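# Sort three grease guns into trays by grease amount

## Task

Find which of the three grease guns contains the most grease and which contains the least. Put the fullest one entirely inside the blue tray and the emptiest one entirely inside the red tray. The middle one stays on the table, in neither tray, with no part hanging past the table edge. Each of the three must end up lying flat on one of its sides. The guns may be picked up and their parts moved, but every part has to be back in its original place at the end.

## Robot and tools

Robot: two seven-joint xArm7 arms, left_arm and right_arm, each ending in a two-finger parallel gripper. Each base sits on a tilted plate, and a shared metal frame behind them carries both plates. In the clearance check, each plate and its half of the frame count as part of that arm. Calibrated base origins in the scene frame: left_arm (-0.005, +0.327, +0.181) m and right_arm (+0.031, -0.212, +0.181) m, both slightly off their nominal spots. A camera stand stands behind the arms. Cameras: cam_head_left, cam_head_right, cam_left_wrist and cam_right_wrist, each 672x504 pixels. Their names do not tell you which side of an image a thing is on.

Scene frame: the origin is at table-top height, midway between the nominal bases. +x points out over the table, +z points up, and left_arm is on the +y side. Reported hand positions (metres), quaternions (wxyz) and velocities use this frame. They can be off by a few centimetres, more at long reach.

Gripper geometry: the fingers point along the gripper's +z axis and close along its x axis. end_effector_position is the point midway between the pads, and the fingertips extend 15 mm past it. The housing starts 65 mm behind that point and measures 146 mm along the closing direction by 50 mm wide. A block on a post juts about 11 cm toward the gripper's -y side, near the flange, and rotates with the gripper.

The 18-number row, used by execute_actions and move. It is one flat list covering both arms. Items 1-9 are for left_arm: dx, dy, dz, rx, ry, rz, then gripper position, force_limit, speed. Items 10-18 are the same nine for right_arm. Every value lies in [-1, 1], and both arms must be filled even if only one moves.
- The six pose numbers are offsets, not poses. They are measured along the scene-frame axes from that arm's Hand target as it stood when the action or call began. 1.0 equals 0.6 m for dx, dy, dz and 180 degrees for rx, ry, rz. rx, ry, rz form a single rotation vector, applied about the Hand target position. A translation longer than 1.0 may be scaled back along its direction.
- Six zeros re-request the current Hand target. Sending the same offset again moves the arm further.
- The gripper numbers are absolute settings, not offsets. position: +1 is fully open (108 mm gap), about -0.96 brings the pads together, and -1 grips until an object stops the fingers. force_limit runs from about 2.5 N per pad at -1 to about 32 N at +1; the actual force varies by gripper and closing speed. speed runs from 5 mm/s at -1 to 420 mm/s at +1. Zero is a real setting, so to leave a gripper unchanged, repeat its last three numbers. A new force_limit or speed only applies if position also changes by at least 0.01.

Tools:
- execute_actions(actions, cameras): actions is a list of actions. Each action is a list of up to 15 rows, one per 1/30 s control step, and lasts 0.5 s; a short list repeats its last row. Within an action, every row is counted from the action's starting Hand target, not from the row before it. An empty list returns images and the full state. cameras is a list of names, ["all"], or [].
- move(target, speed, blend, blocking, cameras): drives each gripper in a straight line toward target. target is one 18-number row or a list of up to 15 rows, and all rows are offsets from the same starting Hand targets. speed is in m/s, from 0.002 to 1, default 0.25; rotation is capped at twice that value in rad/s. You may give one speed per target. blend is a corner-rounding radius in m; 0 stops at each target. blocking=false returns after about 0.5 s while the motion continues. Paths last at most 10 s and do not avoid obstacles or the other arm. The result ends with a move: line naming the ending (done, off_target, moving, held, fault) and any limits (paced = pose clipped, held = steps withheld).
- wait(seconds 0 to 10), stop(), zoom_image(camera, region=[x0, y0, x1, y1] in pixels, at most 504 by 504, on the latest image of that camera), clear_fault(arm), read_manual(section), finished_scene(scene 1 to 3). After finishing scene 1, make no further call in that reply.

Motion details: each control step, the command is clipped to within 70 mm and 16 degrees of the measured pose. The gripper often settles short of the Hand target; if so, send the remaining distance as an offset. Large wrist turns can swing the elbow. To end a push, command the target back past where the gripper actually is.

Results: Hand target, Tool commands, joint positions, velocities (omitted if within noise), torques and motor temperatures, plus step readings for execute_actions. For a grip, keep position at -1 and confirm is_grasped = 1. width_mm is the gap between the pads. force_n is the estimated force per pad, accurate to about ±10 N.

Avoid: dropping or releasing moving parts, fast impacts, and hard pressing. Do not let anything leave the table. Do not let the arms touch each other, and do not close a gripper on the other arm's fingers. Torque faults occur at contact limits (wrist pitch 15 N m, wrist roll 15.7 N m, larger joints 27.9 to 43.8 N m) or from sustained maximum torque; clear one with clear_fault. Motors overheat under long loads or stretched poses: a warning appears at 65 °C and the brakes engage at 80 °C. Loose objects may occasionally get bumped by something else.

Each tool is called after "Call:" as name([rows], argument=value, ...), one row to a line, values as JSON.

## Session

Call:
execute_actions(actions=[])

Scene clock: 0.00 s.
left_arm: end_effector_position=(+0.6317, +0.0262, +0.2259) width_mm=108.06 is_grasped=0 force_n=0.00 end_effector_quat_wxyz=(+0.183, +0.778, +0.385, +0.461) | right_arm: end_effector_position=(+0.6636, -0.4447, +0.2684) width_mm=108.05 is_grasped=0 force_n=0.00 end_effector_quat_wxyz=(-0.003, -0.401, +0.916, +0.015)
Joint positions: left_arm=[-1.211 1.411 0.683 1.967 -1.899 -0.738 2.578] | right_arm=[1.792 -0.283 -1.811 1.446 -0.706 1.15 -1.409]
Joint velocities: within noise
Joint torques (N m): no reading
Motor temperatures (°C): left_arm=[33 35 35 33 32 31 33] | right_arm=[33 39 38 28 31 33 35]
Hand target: left_arm +0.6317, +0.0262, +0.2259; +0.183, +0.778, +0.385, +0.461 | right_arm +0.6636, -0.4447, +0.2684; -0.003, -0.401, +0.916, +0.015
Tool commands: left_gripper/position=+1.0 left_gripper/force_limit=+1.0 left_gripper/speed=+1.0 right_gripper/position=+1.0 right_gripper/force_limit=+1.0 right_gripper/speed=+1.0

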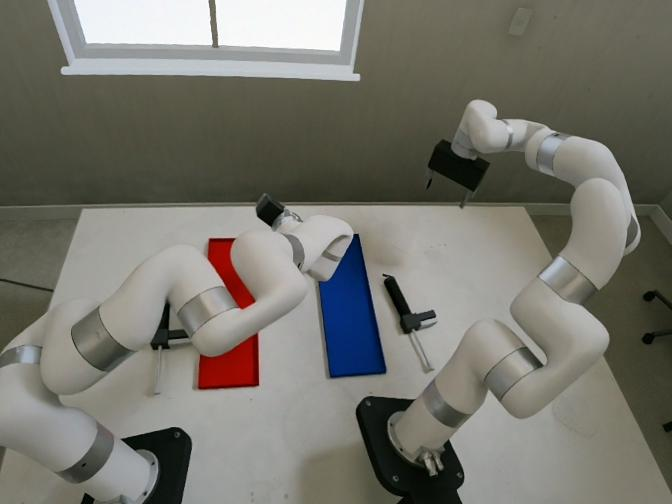

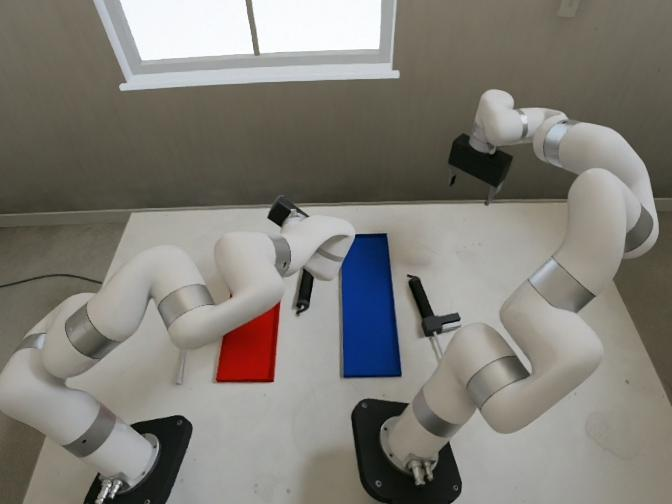

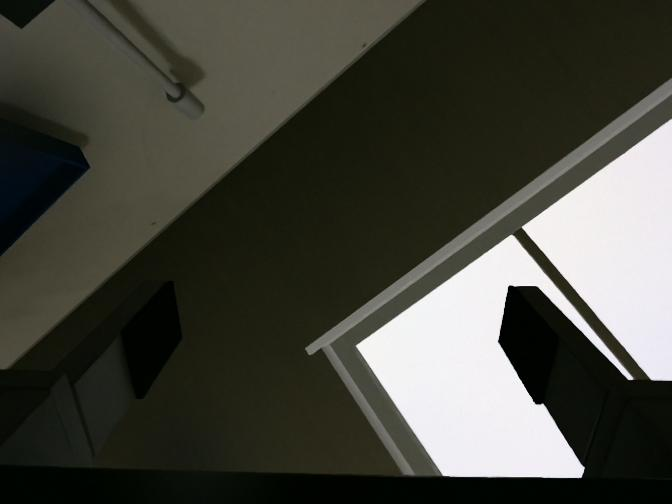

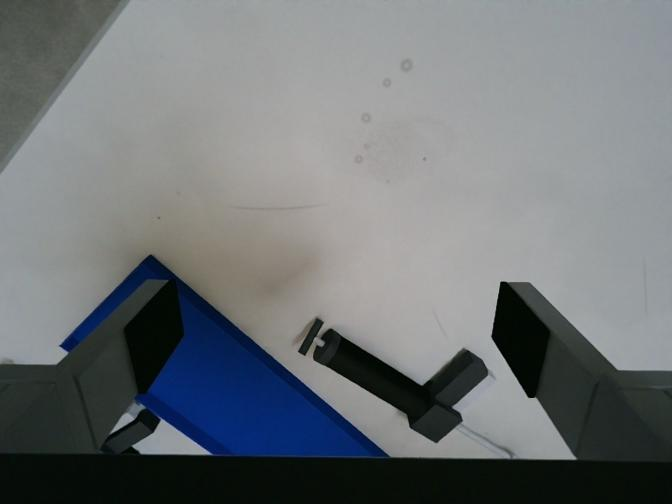

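Call:
move([
  [-0.353,0.29,0.3235,0.389,0.168,-0.703,1,0,0,-0.406,0.191,0.2527,-0.0056,-0.0083,0.2378,1,0,0],
], speed=0.6, cameras=["all"])

Scene clock: 14.27 s.
left_arm: end_effector_position=(+0.4199, +0.2003, +0.4200) width_mm=108.06 is_grasped=0 force_n=0.00 end_effector_quat_wxyz=(+0.000, +0.707, -0.707, +0.000) | right_arm: end_effector_position=(+0.4200, -0.3301, +0.4200) width_mm=108.05 is_grasped=0 force_n=0.00 end_effector_quat_wxyz=(+0.000, +0.708, -0.707, +0.000)
Joint positions: left_arm=[-3.246 -0.598 2.013 1.554 -2.215 -1.649 5.697] | right_arm=[1.169 -0.934 -0.424 0.803 -0.833 1.798 -1.53]
Joint torques (N m): left_arm=[-16.37 24.11 -11.28 7.61 2.51 -6.07 1.48] | right_arm=[9.86 1.32 16.8 10.83 1.15 -0.39 -1.49]
Hand target: left_arm +0.4199, +0.2002, +0.4200; +0.000, +0.707, -0.707, +0.000 | right_arm +0.4200, -0.3301, +0.4200; +0.000, +0.708, -0.707, +0.000
Off the commanded pose: left_arm 0.000 m, 0 deg | right_arm 0.000 m, 0 deg.
move: done; limits=paced

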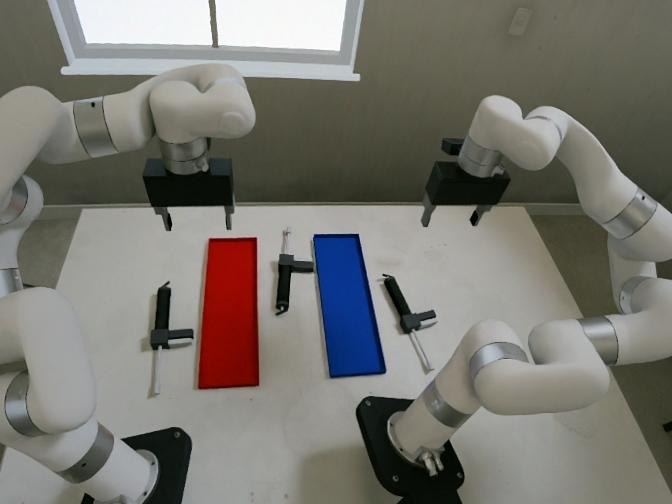

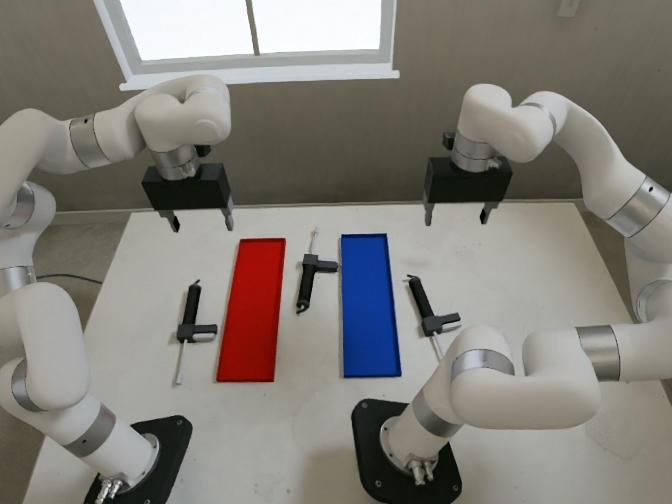

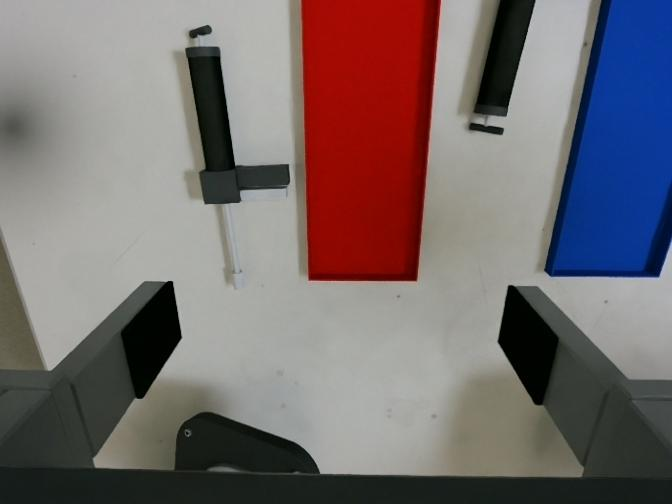

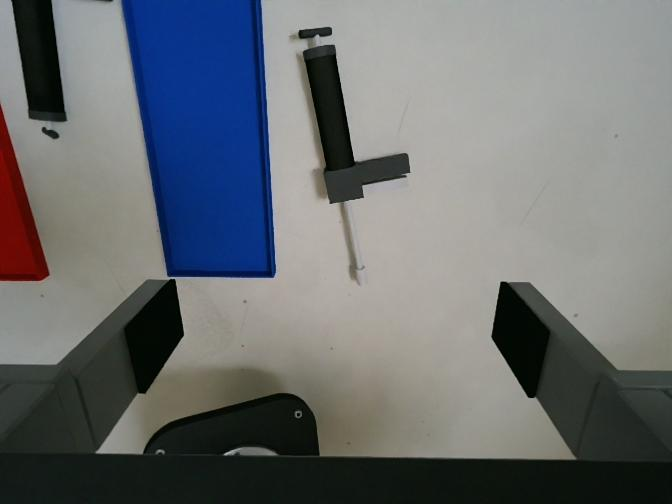

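Call:
move([
  [0.05,0,0,-0.15,0,0,0.2,0,0,0.0033,0.01,-0.5,0,0,-0.059,0.3,0,0],
  [0.2085,-0.117,-0.205,-0.5,0,0,0.2,0,0,0.0033,0.01,-0.6553,0,0,-0.059,0.3,0,0],
  [0.2085,-0.117,-0.205,-0.5,0,0,0.2,0,0,0.0033,0.01,-0.6553,0,0,-0.059,-1,0.6,-0.1],
  [0.2085,-0.117,-0.205,-0.5,0,0,0.2,0,0,0.0033,0.01,-0.45,0,0,-0.059,-1,0.6,-0.1],
  [0.2085,-0.117,-0.205,-0.5,0,0,0.2,0,0,0,0.3833,-0.2,0,0,0,-1,0.6,-0.1],
], speed=[0.5,0.4,0.3,0.4,0.4], cameras=["cam_left_wrist","cam_head_left"])

Scene clock: 48.83 s.
left_arm: end_effector_position=(+0.5446, +0.1301, +0.2974) width_mm=64.00 is_grasped=0 force_n=0.00 end_effector_quat_wxyz=(-0.484, -0.546, +0.483, -0.484) | right_arm: end_effector_position=(+0.4408, -0.3204, +0.0564) width_mm=69.50 is_grasped=0 force_n=0.00 end_effector_quat_wxyz=(+0.019, -0.644, +0.764, -0.017)
Joint positions: left_arm=[-2.602 -2.055 0.855 1.461 -1.628 -1.264 6.284] | right_arm=[1.404 -0.95 -1.654 0.588 -1.855 1.115 -1.153]
Joint torques (N m): left_arm=[-16.16 11.88 -10.68 -9.18 -0.41 -0.87 1.16] | right_arm=[2.87 4.33 17.11 1.15 -1.25 -2.78 -0.31]
Hand target: left_arm +0.5450, +0.1300, +0.2970; +0.500, +0.500, -0.500, +0.500 | right_arm +0.4408, -0.3204, +0.0564; +0.019, -0.644, +0.764, -0.017 (not the last commanded pose)
Tool commands: left_gripper/position=+0.2 left_gripper/force_limit=+0.0 left_gripper/speed=+0.0 right_gripper/position=+0.3 right_gripper/force_limit=+0.0 right_gripper/speed=+0.0
Off the commanded pose: left_arm 0.001 m, 6 deg | right_arm 0.329 m, 10 deg.
TORQUE FAULT: the external load on joint 3 (upper arm roll) of the right arm reached its load limit, and that arm stopped. The contact can be on any part of that arm beyond that joint, not only on its tool. A torque fault puts only its own arm into a fault stop. That arm's remaining commands of this call were not run. The hold on joint 3 (upper arm roll) of that arm was moved back by the arm itself, up to 3 degrees, as the stop began. That arm is still stopped at the end of this call. While its stop runs, that arm, its gripper or tool too, takes no new command.
CLEAR FAULT: the right arm stays stopped (state 4) until you call clear_fault(arm="right_arm").
End effector pose when the fault began: right_arm: position (+0.4226, -0.3246, +0.0403), quat_wxyz (+0.000, -0.640, +0.769, -0.001)
Joint positions when the fault began: right_arm=[1.403 -0.951 -1.705 0.588 -1.855 1.113 -1.153]
joint sent to its limit (left arm) — joint 2 (shoulder), lower limit; joint 7 (wrist roll), upper limit.
move: fault (right_arm), off_target (left_arm); path passed 2 of 5 targets; target 3's new numbers were not sent; limits=paced
Images, in order (width x height): cam_head_left 672x504, cam_left_wrist 672x504.

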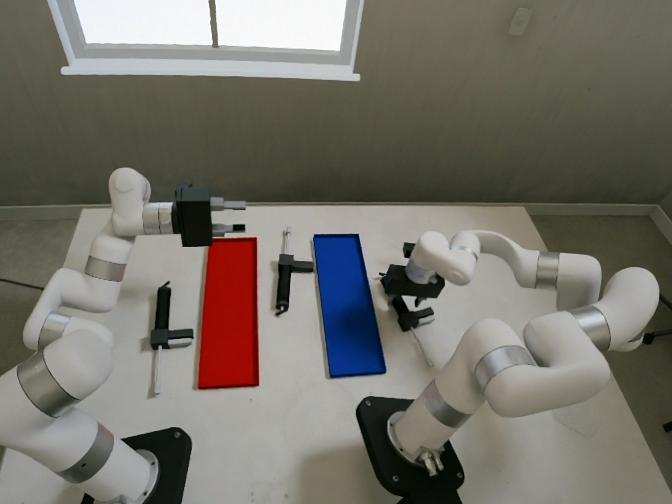

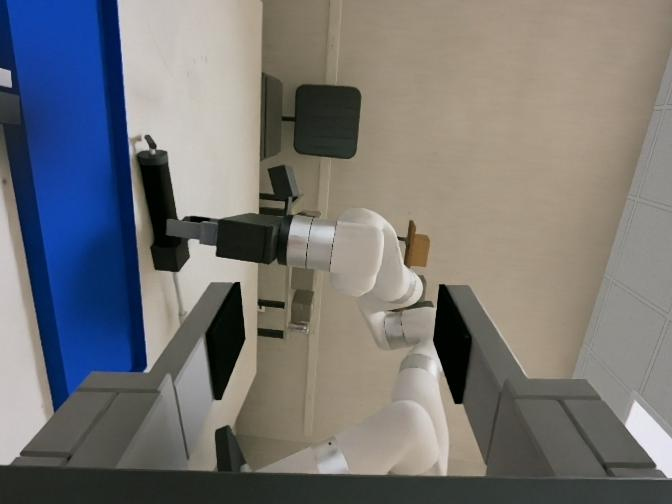

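Call:
clear_fault(arm="right_arm")

Call:
move([
  [0,0,0,0,0,0,0.2,0,0,-0.03,-0.007,0.23,0,0,0,0.3,0,0],
], cameras=["cam_right_wrist","cam_head_left"])

Scene clock: 54.57 s.
left_arm: end_effector_position=(+0.5446, +0.1300, +0.2974) width_mm=64.00 is_grasped=0 force_n=0.00 end_effector_quat_wxyz=(-0.484, -0.546, +0.483, -0.484) | right_arm: end_effector_position=(+0.4408, -0.3204, +0.0564) width_mm=69.50 is_grasped=0 force_n=0.00 end_effector_quat_wxyz=(+0.019, -0.644, +0.764, -0.017)
Joint positions: left_arm=[-2.602 -2.055 0.855 1.461 -1.628 -1.264 6.284] | right_arm=[1.404 -0.95 -1.654 0.588 -1.855 1.115 -1.153]
Joint torques (N m): left_arm=[-15.85 1.7 -10.12 -9.55 -0.48 -0.26 0.15] | right_arm=[2.95 4.05 17.02 1.18 -1.17 -2.77 -0.28]
Hand target: left_arm +0.5450, +0.1300, +0.2970; +0.500, +0.500, -0.500, +0.500 | right_arm +0.4408, -0.3204, +0.0564; +0.019, -0.644, +0.764, -0.017 (not the last commanded pose)
Tool commands: left_gripper/position=+0.2 left_gripper/force_limit=+0.0 left_gripper/speed=+0.0 right_gripper/position=+0.3 right_gripper/force_limit=+0.0 right_gripper/speed=+0.0
Off the commanded pose: left_arm 0.001 m, 6 deg | right_arm 0.329 m, 10 deg.
TORQUE FAULT, CONTINUED: the right arm's stop, for the torque fault of joint 3 (upper arm roll) that an earlier result reported, is over. The call counts as one of the actions that you can send in this scene. The hold on joint 3 (upper arm roll) of that arm was moved back by the arm itself, up to 3 degrees, as the stop began. That arm's target is now where it stood when the stop ended, not its last command. That arm's gripper keeps its grip as last carried out, and that arm accepts commands again: back off and push less far.
CLEAR FAULT: your call cleared the right arm's torque fault. If a joint's load stays at its limit, that arm stops again at once.

Scene clock: 55.80 s.
left_arm: end_effector_position=(+0.5446, +0.1300, +0.2974) width_mm=64.00 is_grasped=0 force_n=0.00 end_effector_quat_wxyz=(-0.484, -0.546, +0.483, -0.484) | right_arm: end_effector_position=(+0.4228, -0.3246, +0.1944) width_mm=69.50 is_grasped=0 force_n=0.00 end_effector_quat_wxyz=(+0.019, -0.644, +0.764, -0.017)
Joint positions: left_arm=[-2.602 -2.055 0.855 1.461 -1.628 -1.264 6.284] | right_arm=[1.088 -1.004 -1.033 0.427 -1.42 1.313 -1.284]
Joint torques (N m): left_arm=[-15.73 1.84 -9.33 -9.37 -1.09 -0.04 -0.01] | right_arm=[-6.37 0.78 16.9 1.8 1.13 -0.5 -1.51]
Hand target: left_arm +0.5446, +0.1300, +0.2974; +0.484, +0.546, -0.483, +0.484 (not the last commanded pose) | right_arm +0.4228, -0.3246, +0.1944; +0.019, -0.644, +0.764, -0.017
Off the commanded pose: left_arm 0.001 m, 6 deg | right_arm 0.000 m, 0 deg.
joint sent to its limit (left arm) — joint 7 (wrist roll), upper limit.
move: off_target (left_arm)
Images, in order (width x height): cam_head_left 672x504, cam_right_wrist 672x504.

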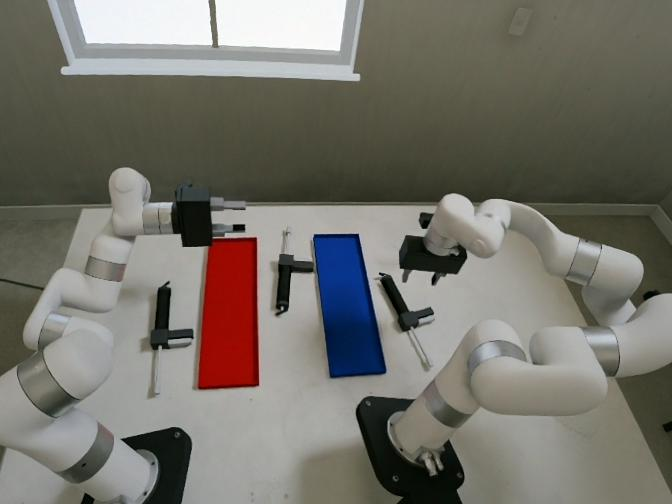

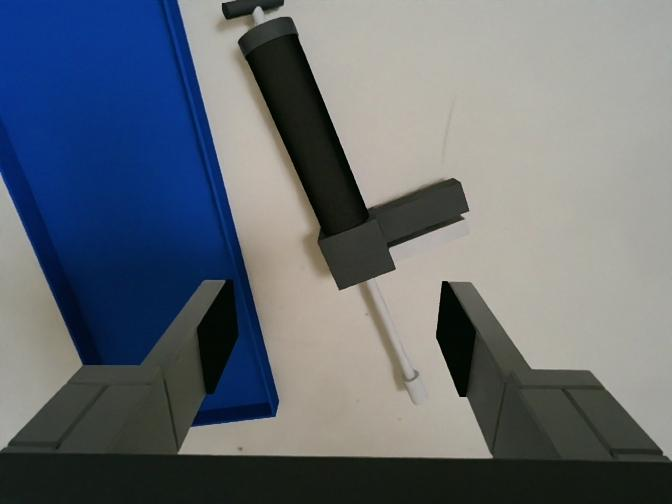

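Call:
move([
  [0,0,0,0,0.6,0,0.2,0,0,-0.0013,-0.019,-0.1,-0.002,0.016,0.112,0.3,0,0],
  [0,0,0,0,-0.8,0,0.2,0,0,-0.0013,-0.019,-0.2793,-0.002,0.016,0.112,0.3,0,0],
  [0,0,0,0,-0.2,0,0.2,0,0,-0.0013,-0.019,-0.2793,-0.002,0.016,0.112,-1,0.6,-0.1],
], speed=[0.8,0.8,0.8])

Call:
move([
  [0,0,0,-0.0195,0.18,-0.02,0.2,0,0,0,0,0.2,0,0,0,-1,0.6,-0.1],
  [0,0,0,-0.0195,0.18,-0.02,0.2,0,0,-0.0033,0.393,0.455,0,0,-0.059,-1,0.6,-0.1],
], speed=0.5, cameras=["cam_left_wrist","cam_head_left","cam_right_wrist"])

Scene clock: 79.50 s.
left_arm: end_effector_position=(+0.5446, +0.1300, +0.2974) width_mm=64.01 is_grasped=0 force_n=0.00 end_effector_quat_wxyz=(+0.309, +0.292, +0.609, -0.669) | right_arm: end_effector_position=(+0.4405, -0.3326, +0.0529) width_mm=69.50 is_grasped=0 force_n=0.00 end_effector_quat_wxyz=(-0.015, +0.772, -0.635, +0.020)
Joint positions: left_arm=[-2.521 -1.88 1.114 1.691 -2.109 -1.088 2.855] | right_arm=[1.37 -0.969 -1.652 0.593 -1.866 1.114 -1.554]
Joint torques (N m): left_arm=[-5.52 34.72 -8.35 -11.15 -1.41 4.74 -1.33] | right_arm=[3.73 4.16 16.97 0.9 -1.65 -2.72 -1.29]
Hand target: left_arm +0.5446, +0.1300, +0.2974; +0.309, +0.292, +0.609, -0.669 (not the last commanded pose) | right_arm +0.4405, -0.3326, +0.0529; -0.015, +0.772, -0.635, +0.020 (not the last commanded pose)
Tool commands: left_gripper/position=+0.2 left_gripper/force_limit=+0.0 left_gripper/speed=+0.0 right_gripper/position=+0.3 right_gripper/force_limit=+0.0 right_gripper/speed=+0.0
Off the commanded pose: left_arm 0.000 m, 108 deg | right_arm 0.032 m, 3 deg.
TORQUE FAULT: the external load on joint 3 (upper arm roll) of the right arm reached its load limit, and that arm stopped. The contact can be on any part of that arm beyond that joint, not only on its tool. A torque fault puts only its own arm into a fault stop. That arm's remaining commands of this call were not run. The hold on joint 3 (upper arm roll) of that arm was moved back by the arm itself, up to 3 degrees, as the stop began. That arm is still stopped at the end of this call. While its stop runs, that arm, its gripper or tool too, takes no new command.
CLEAR FAULT: the right arm stays stopped (state 4) until you call clear_fault(arm="right_arm").
End effector pose when the fault began: right_arm: position (+0.4219, -0.3360, +0.0368), quat_wxyz (+0.000, +0.769, -0.639, +0.001)
Joint positions when the fault began: right_arm=[1.369 -0.97 -1.703 0.594 -1.865 1.112 -1.556]
move: fault (right_arm), off_target (left_arm); path passed 2 of 3 targets; target 3's new numbers were not sent

not run: an earlier result of this reply reported a stop or a fault. Calls in your next reply go to the robot.

Call:
clear_fault(arm="right_arm")

Call:
move([
  [-0.241,0.617,0.204,0.2236,0.6077,0.56,0.2,0,0,-0.03,0,0.2,0,0,0,0.3,0,0],
  [-0.241,0.617,0.204,0.2236,0.6077,0.56,0.2,0,0,-0.067,-0.28,0.61,0,0,-0.059,0.3,0,0],
], speed=0.5, cameras=["cam_head_left"])

Scene clock: 91.80 s.
left_arm: end_effector_position=(+0.5446, +0.1300, +0.2974) width_mm=64.01 is_grasped=0 force_n=0.00 end_effector_quat_wxyz=(+0.309, +0.292, +0.609, -0.669) | right_arm: end_effector_position=(+0.4405, -0.3326, +0.0529) width_mm=69.50 is_grasped=0 force_n=0.00 end_effector_quat_wxyz=(-0.015, +0.772, -0.635, +0.020)
Joint positions: left_arm=[-2.521 -1.88 1.114 1.691 -2.109 -1.088 2.855] | right_arm=[1.37 -0.969 -1.652 0.593 -1.866 1.114 -1.554]
Joint torques (N m): left_arm=[-5.16 34.84 -9.78 -11.11 -1.53 4.26 -0.82] | right_arm=[3.72 3.94 16.87 0.87 -1.53 -2.8 -1.35]
Hand target: left_arm +0.5446, +0.1300, +0.2974; +0.309, +0.292, +0.609, -0.669 (not the last commanded pose) | right_arm +0.4405, -0.3326, +0.0529; -0.015, +0.772, -0.635, +0.020 (not the last commanded pose)
Tool commands: left_gripper/position=+0.2 left_gripper/force_limit=+0.0 left_gripper/speed=+0.0 right_gripper/position=+0.3 right_gripper/force_limit=+0.0 right_gripper/speed=+0.0
Off the commanded pose: left_arm 0.000 m, 108 deg | right_arm 0.032 m, 3 deg.
TORQUE FAULT, CONTINUED: the right arm's stop, for the torque fault of joint 3 (upper arm roll) that an earlier result reported, is over. The call counts as one of the actions that you can send in this scene. The hold on joint 3 (upper arm roll) of that arm was moved back by the arm itself, up to 3 degrees, as the stop began. That arm's target is now where it stood when the stop ended, not its last command. That arm's gripper keeps its grip as last carried out, and that arm accepts commands again: back off and push less far.
CLEAR FAULT: your call cleared the right arm's torque fault. If a joint's load stays at its limit, that arm stops again at once.

Scene clock: 96.27 s.
left_arm: end_effector_position=(+0.4000, +0.5002, +0.4198) width_mm=64.00 is_grasped=0 force_n=0.00 end_effector_quat_wxyz=(+0.000, +0.707, -0.707, +0.000) | right_arm: end_effector_position=(+0.4003, -0.5005, +0.4189) width_mm=69.50 is_grasped=0 force_n=0.00 end_effector_quat_wxyz=(-0.014, +0.710, -0.703, +0.022)
Joint positions: left_arm=[-1.179 -0.388 0.668 1.197 -2.403 -1.499 0.162] | right_arm=[0.793 -1.168 -0.403 0.859 -0.947 1.81 -2.036]
Joint torques (N m): left_arm=[0.05 8.81 -9.48 9.74 -3.05 -6.04 1.41] | right_arm=[-10.43 8.76 18.08 17.22 1.16 -0.52 -1.56]
Hand target: left_arm +0.4000, +0.5002, +0.4198; +0.000, +0.707, -0.707, +0.000 | right_arm +0.4003, -0.5006, +0.4189; -0.014, +0.710, -0.703, +0.022
Off the commanded pose: left_arm 0.000 m, 0 deg | right_arm 0.000 m, 0 deg.
move: done; limits=paced
Images, in order (width x height): cam_head_left 672x504.

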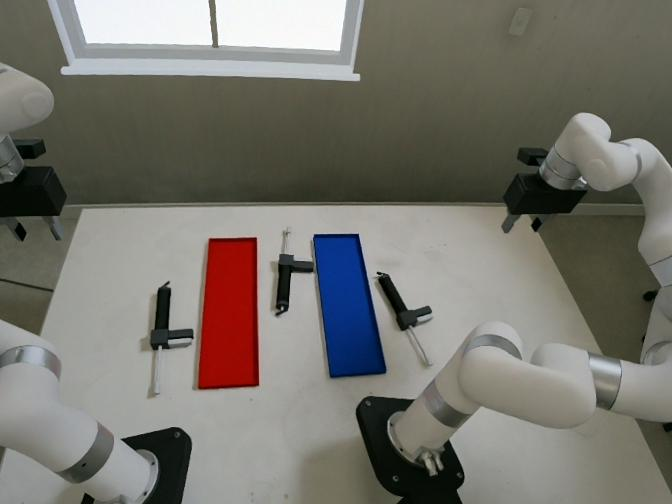

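Call:
move([
  [0.1,-0.3,0,-0.25,0,0,0.2,0,0,0.083,-0.35,-0.115,0.004,0.016,-0.003,0.3,0,0],
  [0.2417,-0.617,-0.205,-0.5,0,0,0.2,0,0,0.036,0.2743,-0.365,0.004,0.016,0.056,0.3,0,0],
], speed=0.5, cameras=["cam_head_left","cam_right_wrist","cam_left_wrist"])

Scene clock: 112.73 s.
left_arm: end_effector_position=(+0.5450, +0.1300, +0.2968) width_mm=64.00 is_grasped=0 force_n=0.00 end_effector_quat_wxyz=(-0.500, -0.500, +0.500, -0.500) | right_arm: end_effector_position=(+0.4219, -0.3360, +0.1999) width_mm=69.50 is_grasped=0 force_n=0.00 end_effector_quat_wxyz=(-0.002, +0.770, -0.639, -0.002)
Joint positions: left_arm=[-2.457 -1.338 1.782 1.726 -3.01 -0.796 0.934] | right_arm=[1.102 -1.03 -1.023 0.469 -1.363 1.382 -1.689]
Joint torques (N m): left_arm=[-15.97 26.82 -23.65 -1.47 -2.38 -3.88 1.64] | right_arm=[9.24 7.75 12.38 10.14 -1.47 -2.8 1.21]
Hand target: left_arm +0.5450, +0.1300, +0.2968; +0.500, +0.500, -0.500, +0.500 | right_arm +0.4219, -0.3360, +0.1999; -0.002, +0.770, -0.639, -0.002
Off the commanded pose: left_arm 0.000 m, 0 deg | right_arm 0.000 m, 0 deg.
move: done; limits=paced
Images, in order (width x height): cam_head_left 672x504, cam_left_wrist 672x504, cam_right_wrist 672x504.

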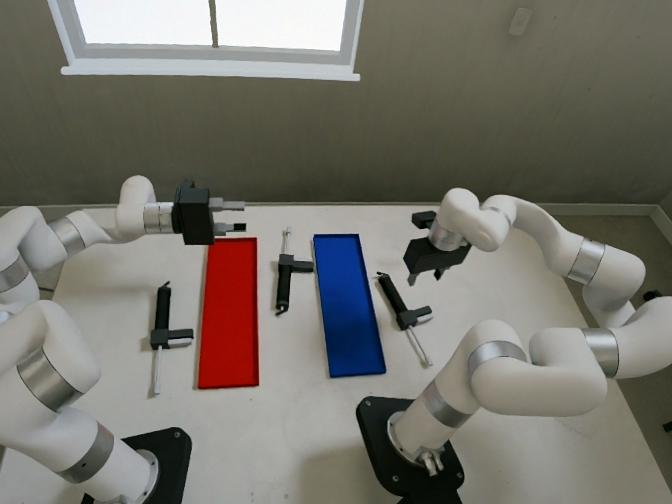

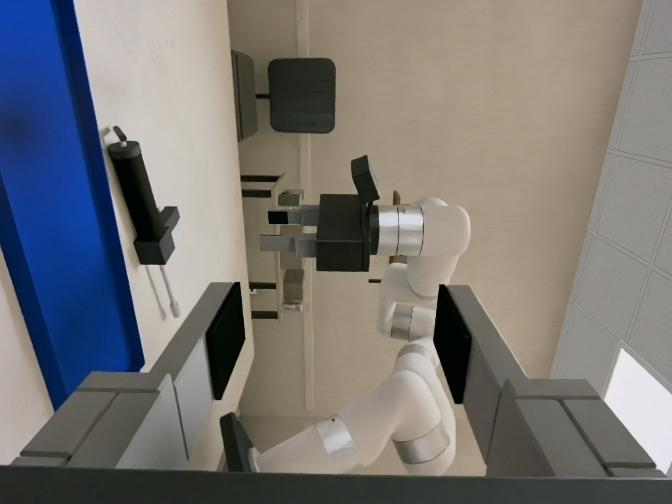

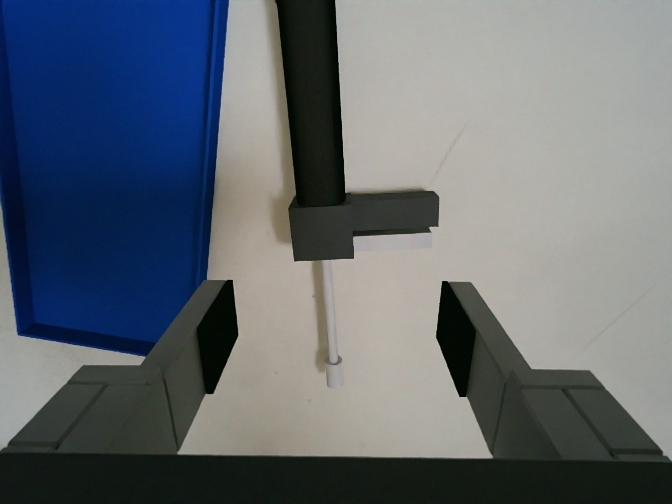

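Call:
move([
  [0,0,0,0,0,0,0.2,0,0,0.0333,0.029,-0.1,0,0,0.026,0.3,0,0],
  [0,0,0,0,0,0,0.2,0,0,0.0333,0.029,-0.2887,0,0,0.026,0.3,0,0],
  [0,0,0,0,0,0,0.2,0,0,0.0333,0.029,-0.2887,0,0,0.026,-1,0.6,-0.1],
  [0,0,0,0,0,0,0.2,0,0,0.0333,0.029,0.1,0,0,0.026,-1,0.6,-0.1],
  [0,0,0,0,0,0,0.2,0,0,-0.0032,0.393,0.1667,0,0,-0.059,-1,0.6,-0.1],
], speed=[0.3,0.15,0.3,0.4,0.5], cameras=["cam_head_left","cam_left_wrist"])

Scene clock: 182.33 s.
left_arm: end_effector_position=(+0.5450, +0.1300, +0.2968) width_mm=64.00 is_grasped=0 force_n=0.00 end_effector_quat_wxyz=(-0.500, -0.500, +0.500, -0.500) | right_arm: end_effector_position=(+0.4200, -0.1002, +0.2999) width_mm=35.30 is_grasped=1 force_n=35.26 end_effector_quat_wxyz=(-0.002, +0.707, -0.707, -0.002)
Joint positions: left_arm=[-2.457 -1.338 1.782 1.726 -3.01 -0.796 0.934] | right_arm=[1.678 -0.338 -0.948 0.716 -0.843 1.179 -1.097]
Joint torques (N m): left_arm=[-15.73 27.22 -19.61 -1.72 -5.4 -3.75 0.81] | right_arm=[18.34 3.41 11.96 24.24 1.39 -3.01 -1.52]
Hand target: left_arm +0.5450, +0.1300, +0.2968; +0.500, +0.500, -0.500, +0.500 | right_arm +0.4200, -0.1002, +0.2999; -0.002, +0.707, -0.707, -0.002
Off the commanded pose: left_arm 0.000 m, 0 deg | right_arm 0.000 m, 0 deg.
move: done; limits=paced
Images, in order (width x height): cam_head_left 672x504, cam_left_wrist 672x504.

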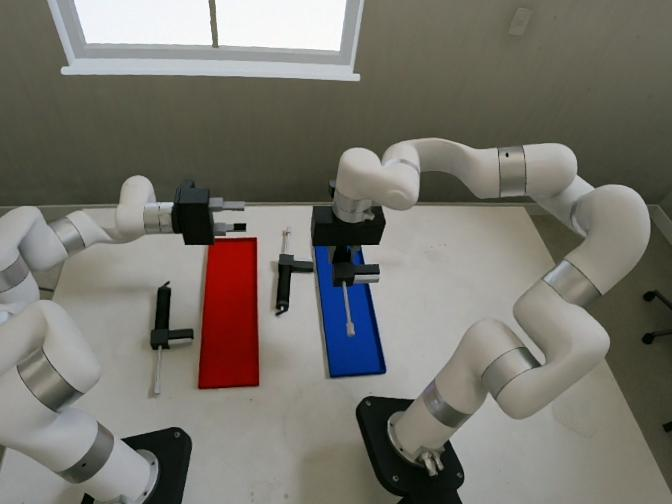

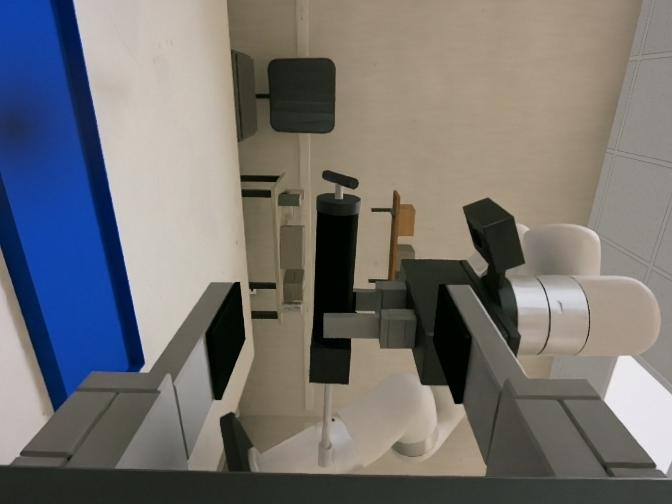

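Call:
move([
  [-0.005,-0.3837,0.01,0,0,0,0.2,0,0,0,0,0,0,0,0,-1,0.6,-0.1],
  [-0.005,-0.3837,0.01,0,0,0,-1,0.1,-0.2,0,0,0,0,0,0,-1,0.6,-0.1],
], speed=0.35, cameras=["cam_left_wrist"])

Call:
move([
  [0.033,0,0,0,0,0,-1,0.1,-0.2,0,0,0,0,0,0,-1,0.6,-0.1],
], speed=0.06)

Call:
move([
  [0.033,0,0,0,0,0,-1,0.1,-0.2,0,0,0,0,0,0,-1,0.6,-0.1],
], speed=0.06)

Call:
move([
  [0.033,0,0,0,0,0,-1,0.1,-0.2,0,0,0,0,0,0,-1,0.6,-0.1],
], speed=0.06, cameras=["cam_left_wrist"])

Scene clock: 190.37 s.
left_arm: end_effector_position=(+0.5419, -0.1003, +0.3027) width_mm=8.40 is_grasped=1 force_n=33.94 end_effector_quat_wxyz=(-0.500, -0.500, +0.500, -0.500) | right_arm: end_effector_position=(+0.4200, -0.1002, +0.2999) width_mm=35.30 is_grasped=1 force_n=34.01 end_effector_quat_wxyz=(-0.002, +0.707, -0.707, -0.002)
Joint positions: left_arm=[-3.082 -1.546 1.855 2.233 -2.95 -0.653 0.91] | right_arm=[1.678 -0.338 -0.948 0.716 -0.843 1.179 -1.097]
Joint torques (N m): left_arm=[-19.5 35.51 -19.84 -3 -3.13 -3.36 0.75] | right_arm=[17.13 2.91 12.84 21.46 1.24 -2.35 -1.45]
Hand target: left_arm +0.5420, -0.1002, +0.3028; +0.500, +0.500, -0.500, +0.500 | right_arm +0.4200, -0.1002, +0.2999; -0.002, +0.707, -0.707, -0.002
Off the commanded pose: left_arm 0.000 m, 0 deg | right_arm 0.000 m, 0 deg.
move: done
Images, in order (width x height): cam_left_wrist 672x504.

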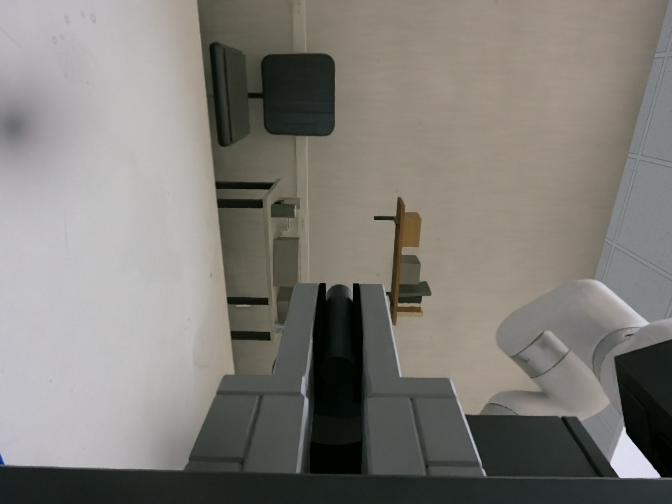

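Scene clock: 191.50 s.
left_arm: end_effector_position=(+0.5617, -0.1002, +0.3028) width_mm=8.40 is_grasped=1 force_n=32.49 end_effector_quat_wxyz=(-0.500, -0.500, +0.500, -0.500) | right_arm: end_effector_position=(+0.4200, -0.1002, +0.2999) width_mm=35.30 is_grasped=1 force_n=33.91 end_effector_quat_wxyz=(-0.002, +0.707, -0.707, -0.002)
Joint positions: left_arm=[-3.225 -1.59 1.831 2.532 -2.945 -0.802 0.931] | right_arm=[1.678 -0.338 -0.948 0.716 -0.843 1.179 -1.097]
Joint torques (N m): left_arm=[-19.35 35.35 -15.68 -1.53 -1.36 -2.94 1.45] | right_arm=[14.34 1.24 15.22 15.27 0.68 -0.87 -1.29]
Hand target: left_arm +0.5618, -0.1002, +0.3028; +0.500, +0.500, -0.500, +0.500 | right_arm +0.4200, -0.1002, +0.2999; -0.002, +0.707, -0.707, -0.002
Off the commanded pose: left_arm 0.000 m, 0 deg | right_arm 0.000 m, 0 deg.
move: done

Scene clock: 192.57 s.
left_arm: end_effector_position=(+0.5807, -0.0999, +0.3030) width_mm=8.40 is_grasped=1 force_n=31.74 end_effector_quat_wxyz=(-0.484, -0.516, +0.490, -0.509) | right_arm: end_effector_position=(+0.4200, -0.1002, +0.2999) width_mm=35.30 is_grasped=1 force_n=33.69 end_effector_quat_wxyz=(-0.002, +0.707, -0.707, -0.002)
Joint positions: left_arm=[-3.31 -1.61 1.796 2.707 -2.916 -0.84 0.932] | right_arm=[1.678 -0.338 -0.948 0.716 -0.843 1.179 -1.097]
Joint torques (N m): left_arm=[-3.28 44.62 -15.07 3.75 -2.29 9.88 -1.21] | right_arm=[13 -1.04 14.71 5.36 2.77 -0.6 -0.95]
Hand target: left_arm +0.5816, -0.1002, +0.3028; +0.500, +0.500, -0.500, +0.500 | right_arm +0.4200, -0.1002, +0.2999; -0.002, +0.707, -0.707, -0.002
Off the commanded pose: left_arm 0.001 m, 3 deg | right_arm 0.000 m, 0 deg.
elbow stopped short (left arm): the move would have taken joint 4 (elbow) straighter than the controller allows.
move: off_target (left_arm)

Scene clock: 193.63 s.
left_arm: end_effector_position=(+0.6003, -0.0998, +0.3030) width_mm=8.40 is_grasped=1 force_n=31.51 end_effector_quat_wxyz=(-0.463, -0.535, +0.476, -0.522) | right_arm: end_effector_position=(+0.4200, -0.1002, +0.2999) width_mm=35.30 is_grasped=1 force_n=33.51 end_effector_quat_wxyz=(-0.002, +0.707, -0.707, -0.002)
Joint positions: left_arm=[-3.306 -1.605 1.763 2.707 -2.865 -0.781 0.905] | right_arm=[1.678 -0.338 -0.948 0.716 -0.843 1.179 -1.097]
Joint torques (N m): left_arm=[-2.56 45.84 -15.14 3.53 -2.7 10.93 -1.25] | right_arm=[11.24 -2.48 14.44 3.13 3.32 -0.42 -0.69]
Hand target: left_arm +0.6014, -0.1002, +0.3028; +0.500, +0.500, -0.500, +0.500 | right_arm +0.4200, -0.1002, +0.2999; -0.002, +0.707, -0.707, -0.002
Off the commanded pose: left_arm 0.001 m, 7 deg | right_arm 0.000 m, 0 deg.
elbow stopped short (left arm): the move would have taken joint 4 (elbow) straighter than the controller allows.
move: off_target (left_arm)
Images, in order (width x height): cam_left_wrist 672x504.

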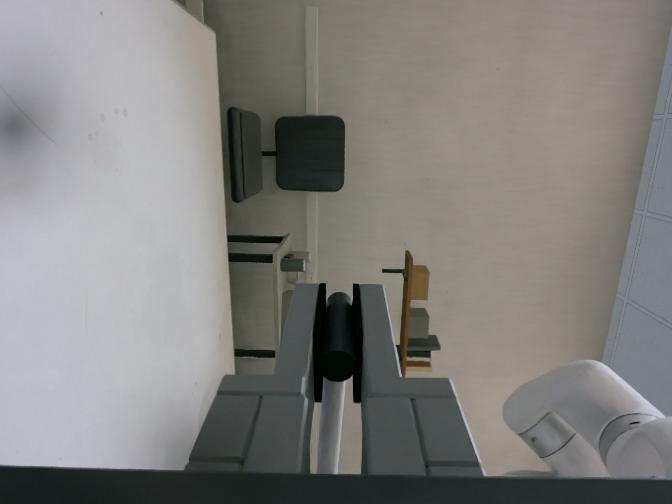

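Call:
move([
  [-0.099,0,0,0,0,0,-1,0.1,-0.2,0,0,0,0,0,0,-1,0.6,-0.1],
  [-0.099,0,0,0,0,0,0.2,0,0,0,0,0,0,0,0,-1,0.6,-0.1],
  [-0.099,0.4,0,0,0,0,0.2,0,0,0,0,0,0,0,0,-1,0.6,-0.1],
], speed=[0.08,0.2,0.4])

Call:
move([
  [-0.273,0,0,0,0,0,0.2,0,0,0.01,-0.392,-0.3,0,0,0,-1,0.6,-0.1],
  [-0.273,0,0,0,0,0,0.2,0,0,0.01,-0.392,-0.455,0,0,0,-1,0.6,-0.1],
  [-0.273,0,0,0,0,0,0.2,0,0,0.01,-0.392,-0.455,0,0,0,0.3,0,0],
  [-0.273,0,0,0,0,0,0.2,0,0,0.01,-0.392,-0.1,0,0,0,0.3,0,0],
  [-0.273,0,0,0,0,0,0.2,0,0,0.245,0.1717,-0.1,0,0,-0.038,0.3,0,0],
], speed=[0.4,0.25,0.25,0.4,0.4], cameras=["cam_head_left","cam_right_wrist"])

Scene clock: 207.03 s.
left_arm: end_effector_position=(+0.5419, +0.1397, +0.3028) width_mm=63.99 is_grasped=0 force_n=0.00 end_effector_quat_wxyz=(-0.500, -0.500, +0.500, -0.500) | right_arm: end_effector_position=(+0.4200, -0.1002, +0.2999) width_mm=35.30 is_grasped=1 force_n=33.62 end_effector_quat_wxyz=(-0.002, +0.707, -0.707, -0.002)
Joint positions: left_arm=[-2.422 -1.34 1.74 1.692 -2.965 -0.801 0.888] | right_arm=[1.678 -0.338 -0.948 0.716 -0.843 1.179 -1.097]
Joint torques (N m): left_arm=[-5.02 35.81 -24.05 -4.55 -7.13 -3.48 1.6] | right_arm=[10.71 3.02 15.62 15.93 0.56 -0.83 0.77]
Hand target: left_arm +0.5420, +0.1398, +0.3028; +0.500, +0.500, -0.500, +0.500 | right_arm +0.4200, -0.1002, +0.2999; -0.002, +0.707, -0.707, -0.002
Off the commanded pose: left_arm 0.000 m, 0 deg | right_arm 0.000 m, 0 deg.
move: done

Scene clock: 213.07 s.
left_arm: end_effector_position=(+0.3782, +0.1398, +0.3028) width_mm=63.99 is_grasped=0 force_n=0.00 end_effector_quat_wxyz=(-0.500, -0.500, +0.500, -0.500) | right_arm: end_effector_position=(+0.5670, +0.0028, +0.2399) width_mm=69.50 is_grasped=0 force_n=0.00 end_effector_quat_wxyz=(+0.002, -0.664, +0.748, +0.002)
Joint positions: left_arm=[-1.998 -1.296 1.738 0.94 -2.958 -0.45 0.942] | right_arm=[1.297 0.589 -0.837 1.287 -0.095 0.841 -1.569]
Joint torques (N m): left_arm=[-1.21 22.19 -15.22 -5.75 -1.28 1.21 1.56] | right_arm=[9.67 -10.63 3.81 27.67 1.19 -0.44 -1.63]
Hand target: left_arm +0.3782, +0.1398, +0.3028; +0.500, +0.500, -0.500, +0.500 | right_arm +0.5670, +0.0028, +0.2399; +0.002, -0.664, +0.748, +0.002
Off the commanded pose: left_arm 0.000 m, 0 deg | right_arm 0.000 m, 0 deg.
move: done; limits=paced
Images, in order (width x height): cam_head_left 672x504, cam_right_wrist 672x504.

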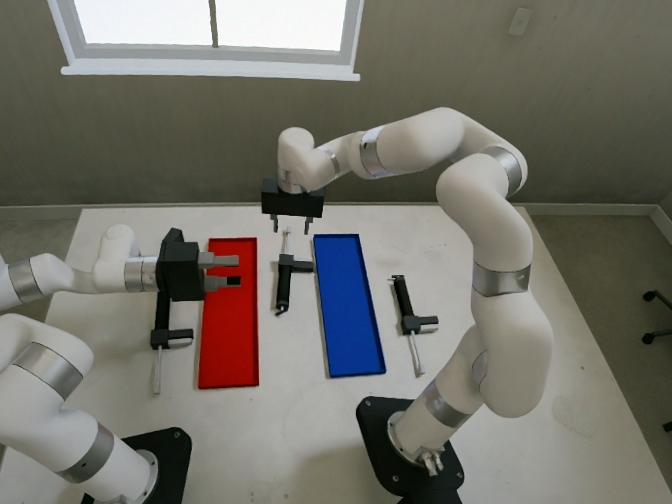

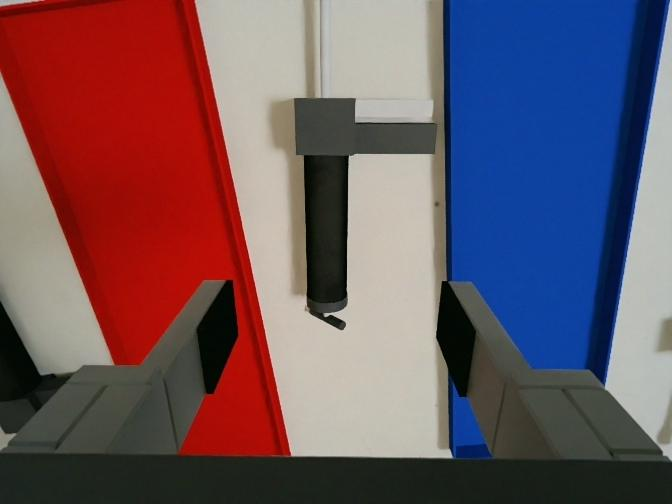

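Call:
move([
  [0,0,0,0,0,0,0.2,0,0,-0.0067,0.01,-0.3553,0,0,0,0.3,0,0],
  [0,0,0,0,0,0,0.2,0,0,-0.0067,0.01,-0.3553,0,0,0,-1,0.6,-0.1],
  [0,0,0,0,0,0,0.2,0,0,-0.0067,0.01,0,0,0,0,-1,0.6,-0.1],
  [0,0,0,0,0,0,0.2,0,0,-0.1117,-0.1713,0.1,0,0,0.038,-1,0.6,-0.1],
], speed=[0.2,0.3,0.4,0.4], cameras=["cam_head_left","cam_left_wrist"])

Scene clock: 228.57 s.
left_arm: end_effector_position=(+0.3782, +0.1398, +0.3028) width_mm=63.99 is_grasped=0 force_n=0.00 end_effector_quat_wxyz=(-0.500, -0.500, +0.500, -0.500) | right_arm: end_effector_position=(+0.5000, -0.0999, +0.2999) width_mm=35.33 is_grasped=1 force_n=33.25 end_effector_quat_wxyz=(-0.002, +0.707, -0.707, -0.002)
Joint positions: left_arm=[-1.998 -1.296 1.738 0.94 -2.958 -0.45 0.942] | right_arm=[1.558 -0.049 -0.985 0.927 -0.637 1.035 -1.381]
Joint torques (N m): left_arm=[-1.39 21.52 -15.32 -5.54 -1.73 -0.74 1.45] | right_arm=[20.95 -6.31 14.46 19.37 -1.48 -0.79 1.14]
Hand target: left_arm +0.3782, +0.1398, +0.3028; +0.500, +0.500, -0.500, +0.500 | right_arm +0.5000, -0.0999, +0.2999; -0.002, +0.707, -0.707, -0.002
Off the commanded pose: left_arm 0.000 m, 0 deg | right_arm 0.000 m, 0 deg.
move: done
Images, in order (width x height): cam_head_left 672x504, cam_left_wrist 672x504.

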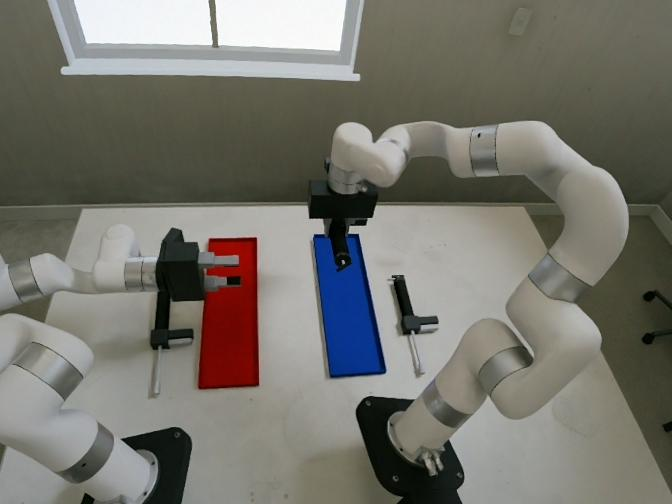

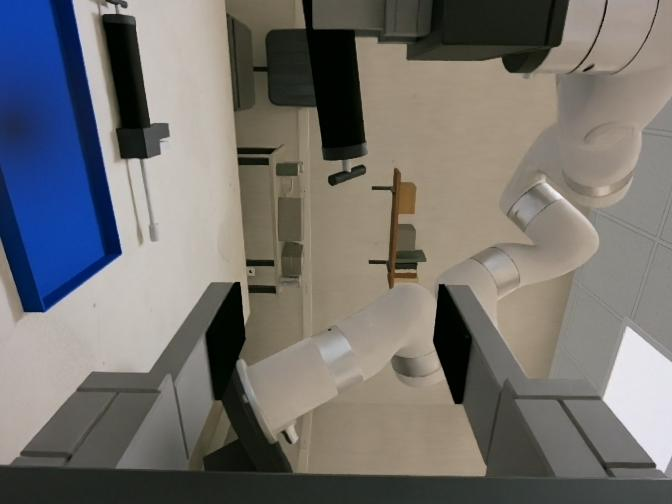

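Call:
move([
  [0,-0.4,0.019,0,0,0,0.2,0,0,0,0,0,0,0,0,-1,0.6,-0.1],
  [0,-0.4,0.019,0,0,0,-1,0.1,-0.2,0,0,0,0,0,0,-1,0.6,-0.1],
], speed=0.35, cameras=["cam_left_wrist"])

Call:
move([
  [-0.033,0,0.005,0,0,0,-1,0.1,-0.2,0,0,0,0,0,0,-1,0.6,-0.1],
], speed=0.06)

Call:
move([
  [-0.033,0,0.005,0,0,0,-1,0.1,-0.2,0,0,0,0,0,0,-1,0.6,-0.1],
], speed=0.06)

Call:
move([
  [-0.033,0,0.005,0,0,0,-1,0.1,-0.2,0,0,0,0,0,0,-1,0.6,-0.1],
], speed=0.06, cameras=["cam_left_wrist"])

Scene clock: 237.53 s.
left_arm: end_effector_position=(+0.3782, -0.1002, +0.3141) width_mm=8.50 is_grasped=1 force_n=27.07 end_effector_quat_wxyz=(-0.500, -0.500, +0.500, -0.500) | right_arm: end_effector_position=(+0.4999, -0.0999, +0.2999) width_mm=35.33 is_grasped=1 force_n=33.22 end_effector_quat_wxyz=(-0.002, +0.707, -0.707, -0.002)
Joint positions: left_arm=[-2.733 -1.418 1.924 1.3 -2.932 -0.083 0.859] | right_arm=[1.558 -0.049 -0.985 0.927 -0.637 1.035 -1.381]
Joint torques (N m): left_arm=[-16.65 18.17 -21.92 -3.37 -0.22 -3.35 -0.94] | right_arm=[20.08 -5.25 13.59 21.5 -1.51 -1.15 1.06]
Hand target: left_arm +0.3782, -0.1002, +0.3142; +0.500, +0.500, -0.500, +0.500 | right_arm +0.5000, -0.0999, +0.2999; -0.002, +0.707, -0.707, -0.002
Off the commanded pose: left_arm 0.000 m, 0 deg | right_arm 0.000 m, 0 deg.
move: done
Images, in order (width x height): cam_left_wrist 672x504.

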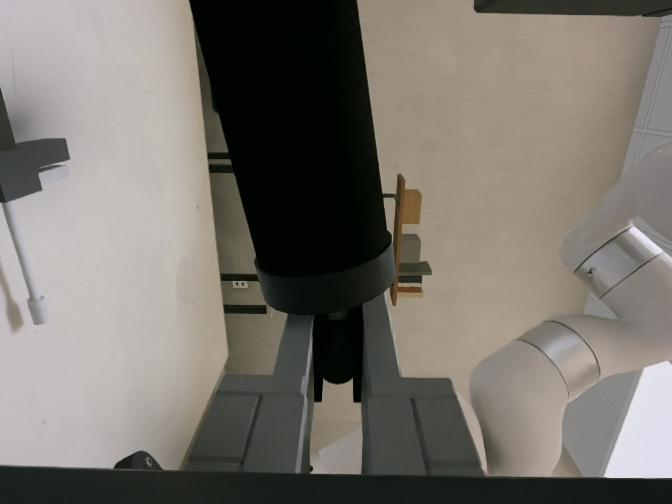

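Scene clock: 238.37 s.
left_arm: end_effector_position=(+0.3584, -0.1002, +0.3171) width_mm=8.50 is_grasped=1 force_n=27.03 end_effector_quat_wxyz=(-0.500, -0.500, +0.500, -0.500) | right_arm: end_effector_position=(+0.4998, -0.0999, +0.2999) width_mm=35.33 is_grasped=1 force_n=33.15 end_effector_quat_wxyz=(-0.002, +0.707, -0.707, -0.002)
Joint positions: left_arm=[-2.718 -1.406 1.932 1.226 -2.936 -0.026 0.861] | right_arm=[1.558 -0.049 -0.985 0.927 -0.637 1.035 -1.381]
Joint torques (N m): left_arm=[-12.53 21.76 -17.44 -13.39 -5.44 -3.66 1.47] | right_arm=[10.66 -4.27 6.88 36.21 -1.3 -4.12 0.96]
Hand target: left_arm +0.3584, -0.1002, +0.3172; +0.500, +0.500, -0.500, +0.500 | right_arm +0.5000, -0.0999, +0.2999; -0.002, +0.707, -0.707, -0.002
Off the commanded pose: left_arm 0.000 m, 0 deg | right_arm 0.000 m, 0 deg.
move: done

Scene clock: 239.20 s.
left_arm: end_effector_position=(+0.3386, -0.1002, +0.3202) width_mm=8.50 is_grasped=1 force_n=26.92 end_effector_quat_wxyz=(-0.500, -0.500, +0.500, -0.500) | right_arm: end_effector_position=(+0.5000, -0.0999, +0.2999) width_mm=35.33 is_grasped=1 force_n=33.11 end_effector_quat_wxyz=(-0.002, +0.707, -0.707, -0.002)
Joint positions: left_arm=[-2.706 -1.396 1.94 1.156 -2.94 0.03 0.864] | right_arm=[1.558 -0.049 -0.985 0.927 -0.637 1.035 -1.381]
Joint torques (N m): left_arm=[-13.35 19.46 -16.93 -15.21 -5.68 -4.61 1.63] | right_arm=[6.94 -3.43 5.36 38.19 -1.66 -4.94 0.89]
Hand target: left_arm +0.3386, -0.1002, +0.3202; +0.500, +0.500, -0.500, +0.500 | right_arm +0.5000, -0.0999, +0.2999; -0.002, +0.707, -0.707, -0.002
Off the commanded pose: left_arm 0.000 m, 0 deg | right_arm 0.000 m, 0 deg.
move: done

Scene clock: 240.03 s.
left_arm: end_effector_position=(+0.3190, -0.1002, +0.3231) width_mm=8.50 is_grasped=1 force_n=26.82 end_effector_quat_wxyz=(-0.500, -0.500, +0.500, -0.500) | right_arm: end_effector_position=(+0.5000, -0.0999, +0.2999) width_mm=35.33 is_grasped=1 force_n=33.09 end_effector_quat_wxyz=(-0.002, +0.707, -0.707, -0.002)
Joint positions: left_arm=[-2.698 -1.388 1.948 1.091 -2.944 0.086 0.869] | right_arm=[1.558 -0.049 -0.985 0.927 -0.637 1.035 -1.381]
Joint torques (N m): left_arm=[-14.41 17.75 -16.2 -16.84 -5.31 -5.9 1.54] | right_arm=[6.77 -2.7 5.31 38.07 -2.19 -4.77 0.82]
Hand target: left_arm +0.3188, -0.1002, +0.3232; +0.500, +0.500, -0.500, +0.500 | right_arm +0.5000, -0.0999, +0.2999; -0.002, +0.707, -0.707, -0.002
Off the commanded pose: left_arm 0.000 m, 0 deg | right_arm 0.000 m, 0 deg.
move: done
Images, in order (width x height): cam_left_wrist 672x504.

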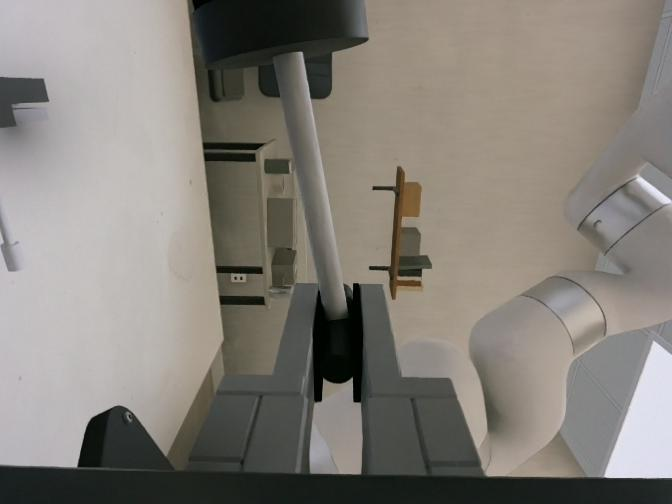

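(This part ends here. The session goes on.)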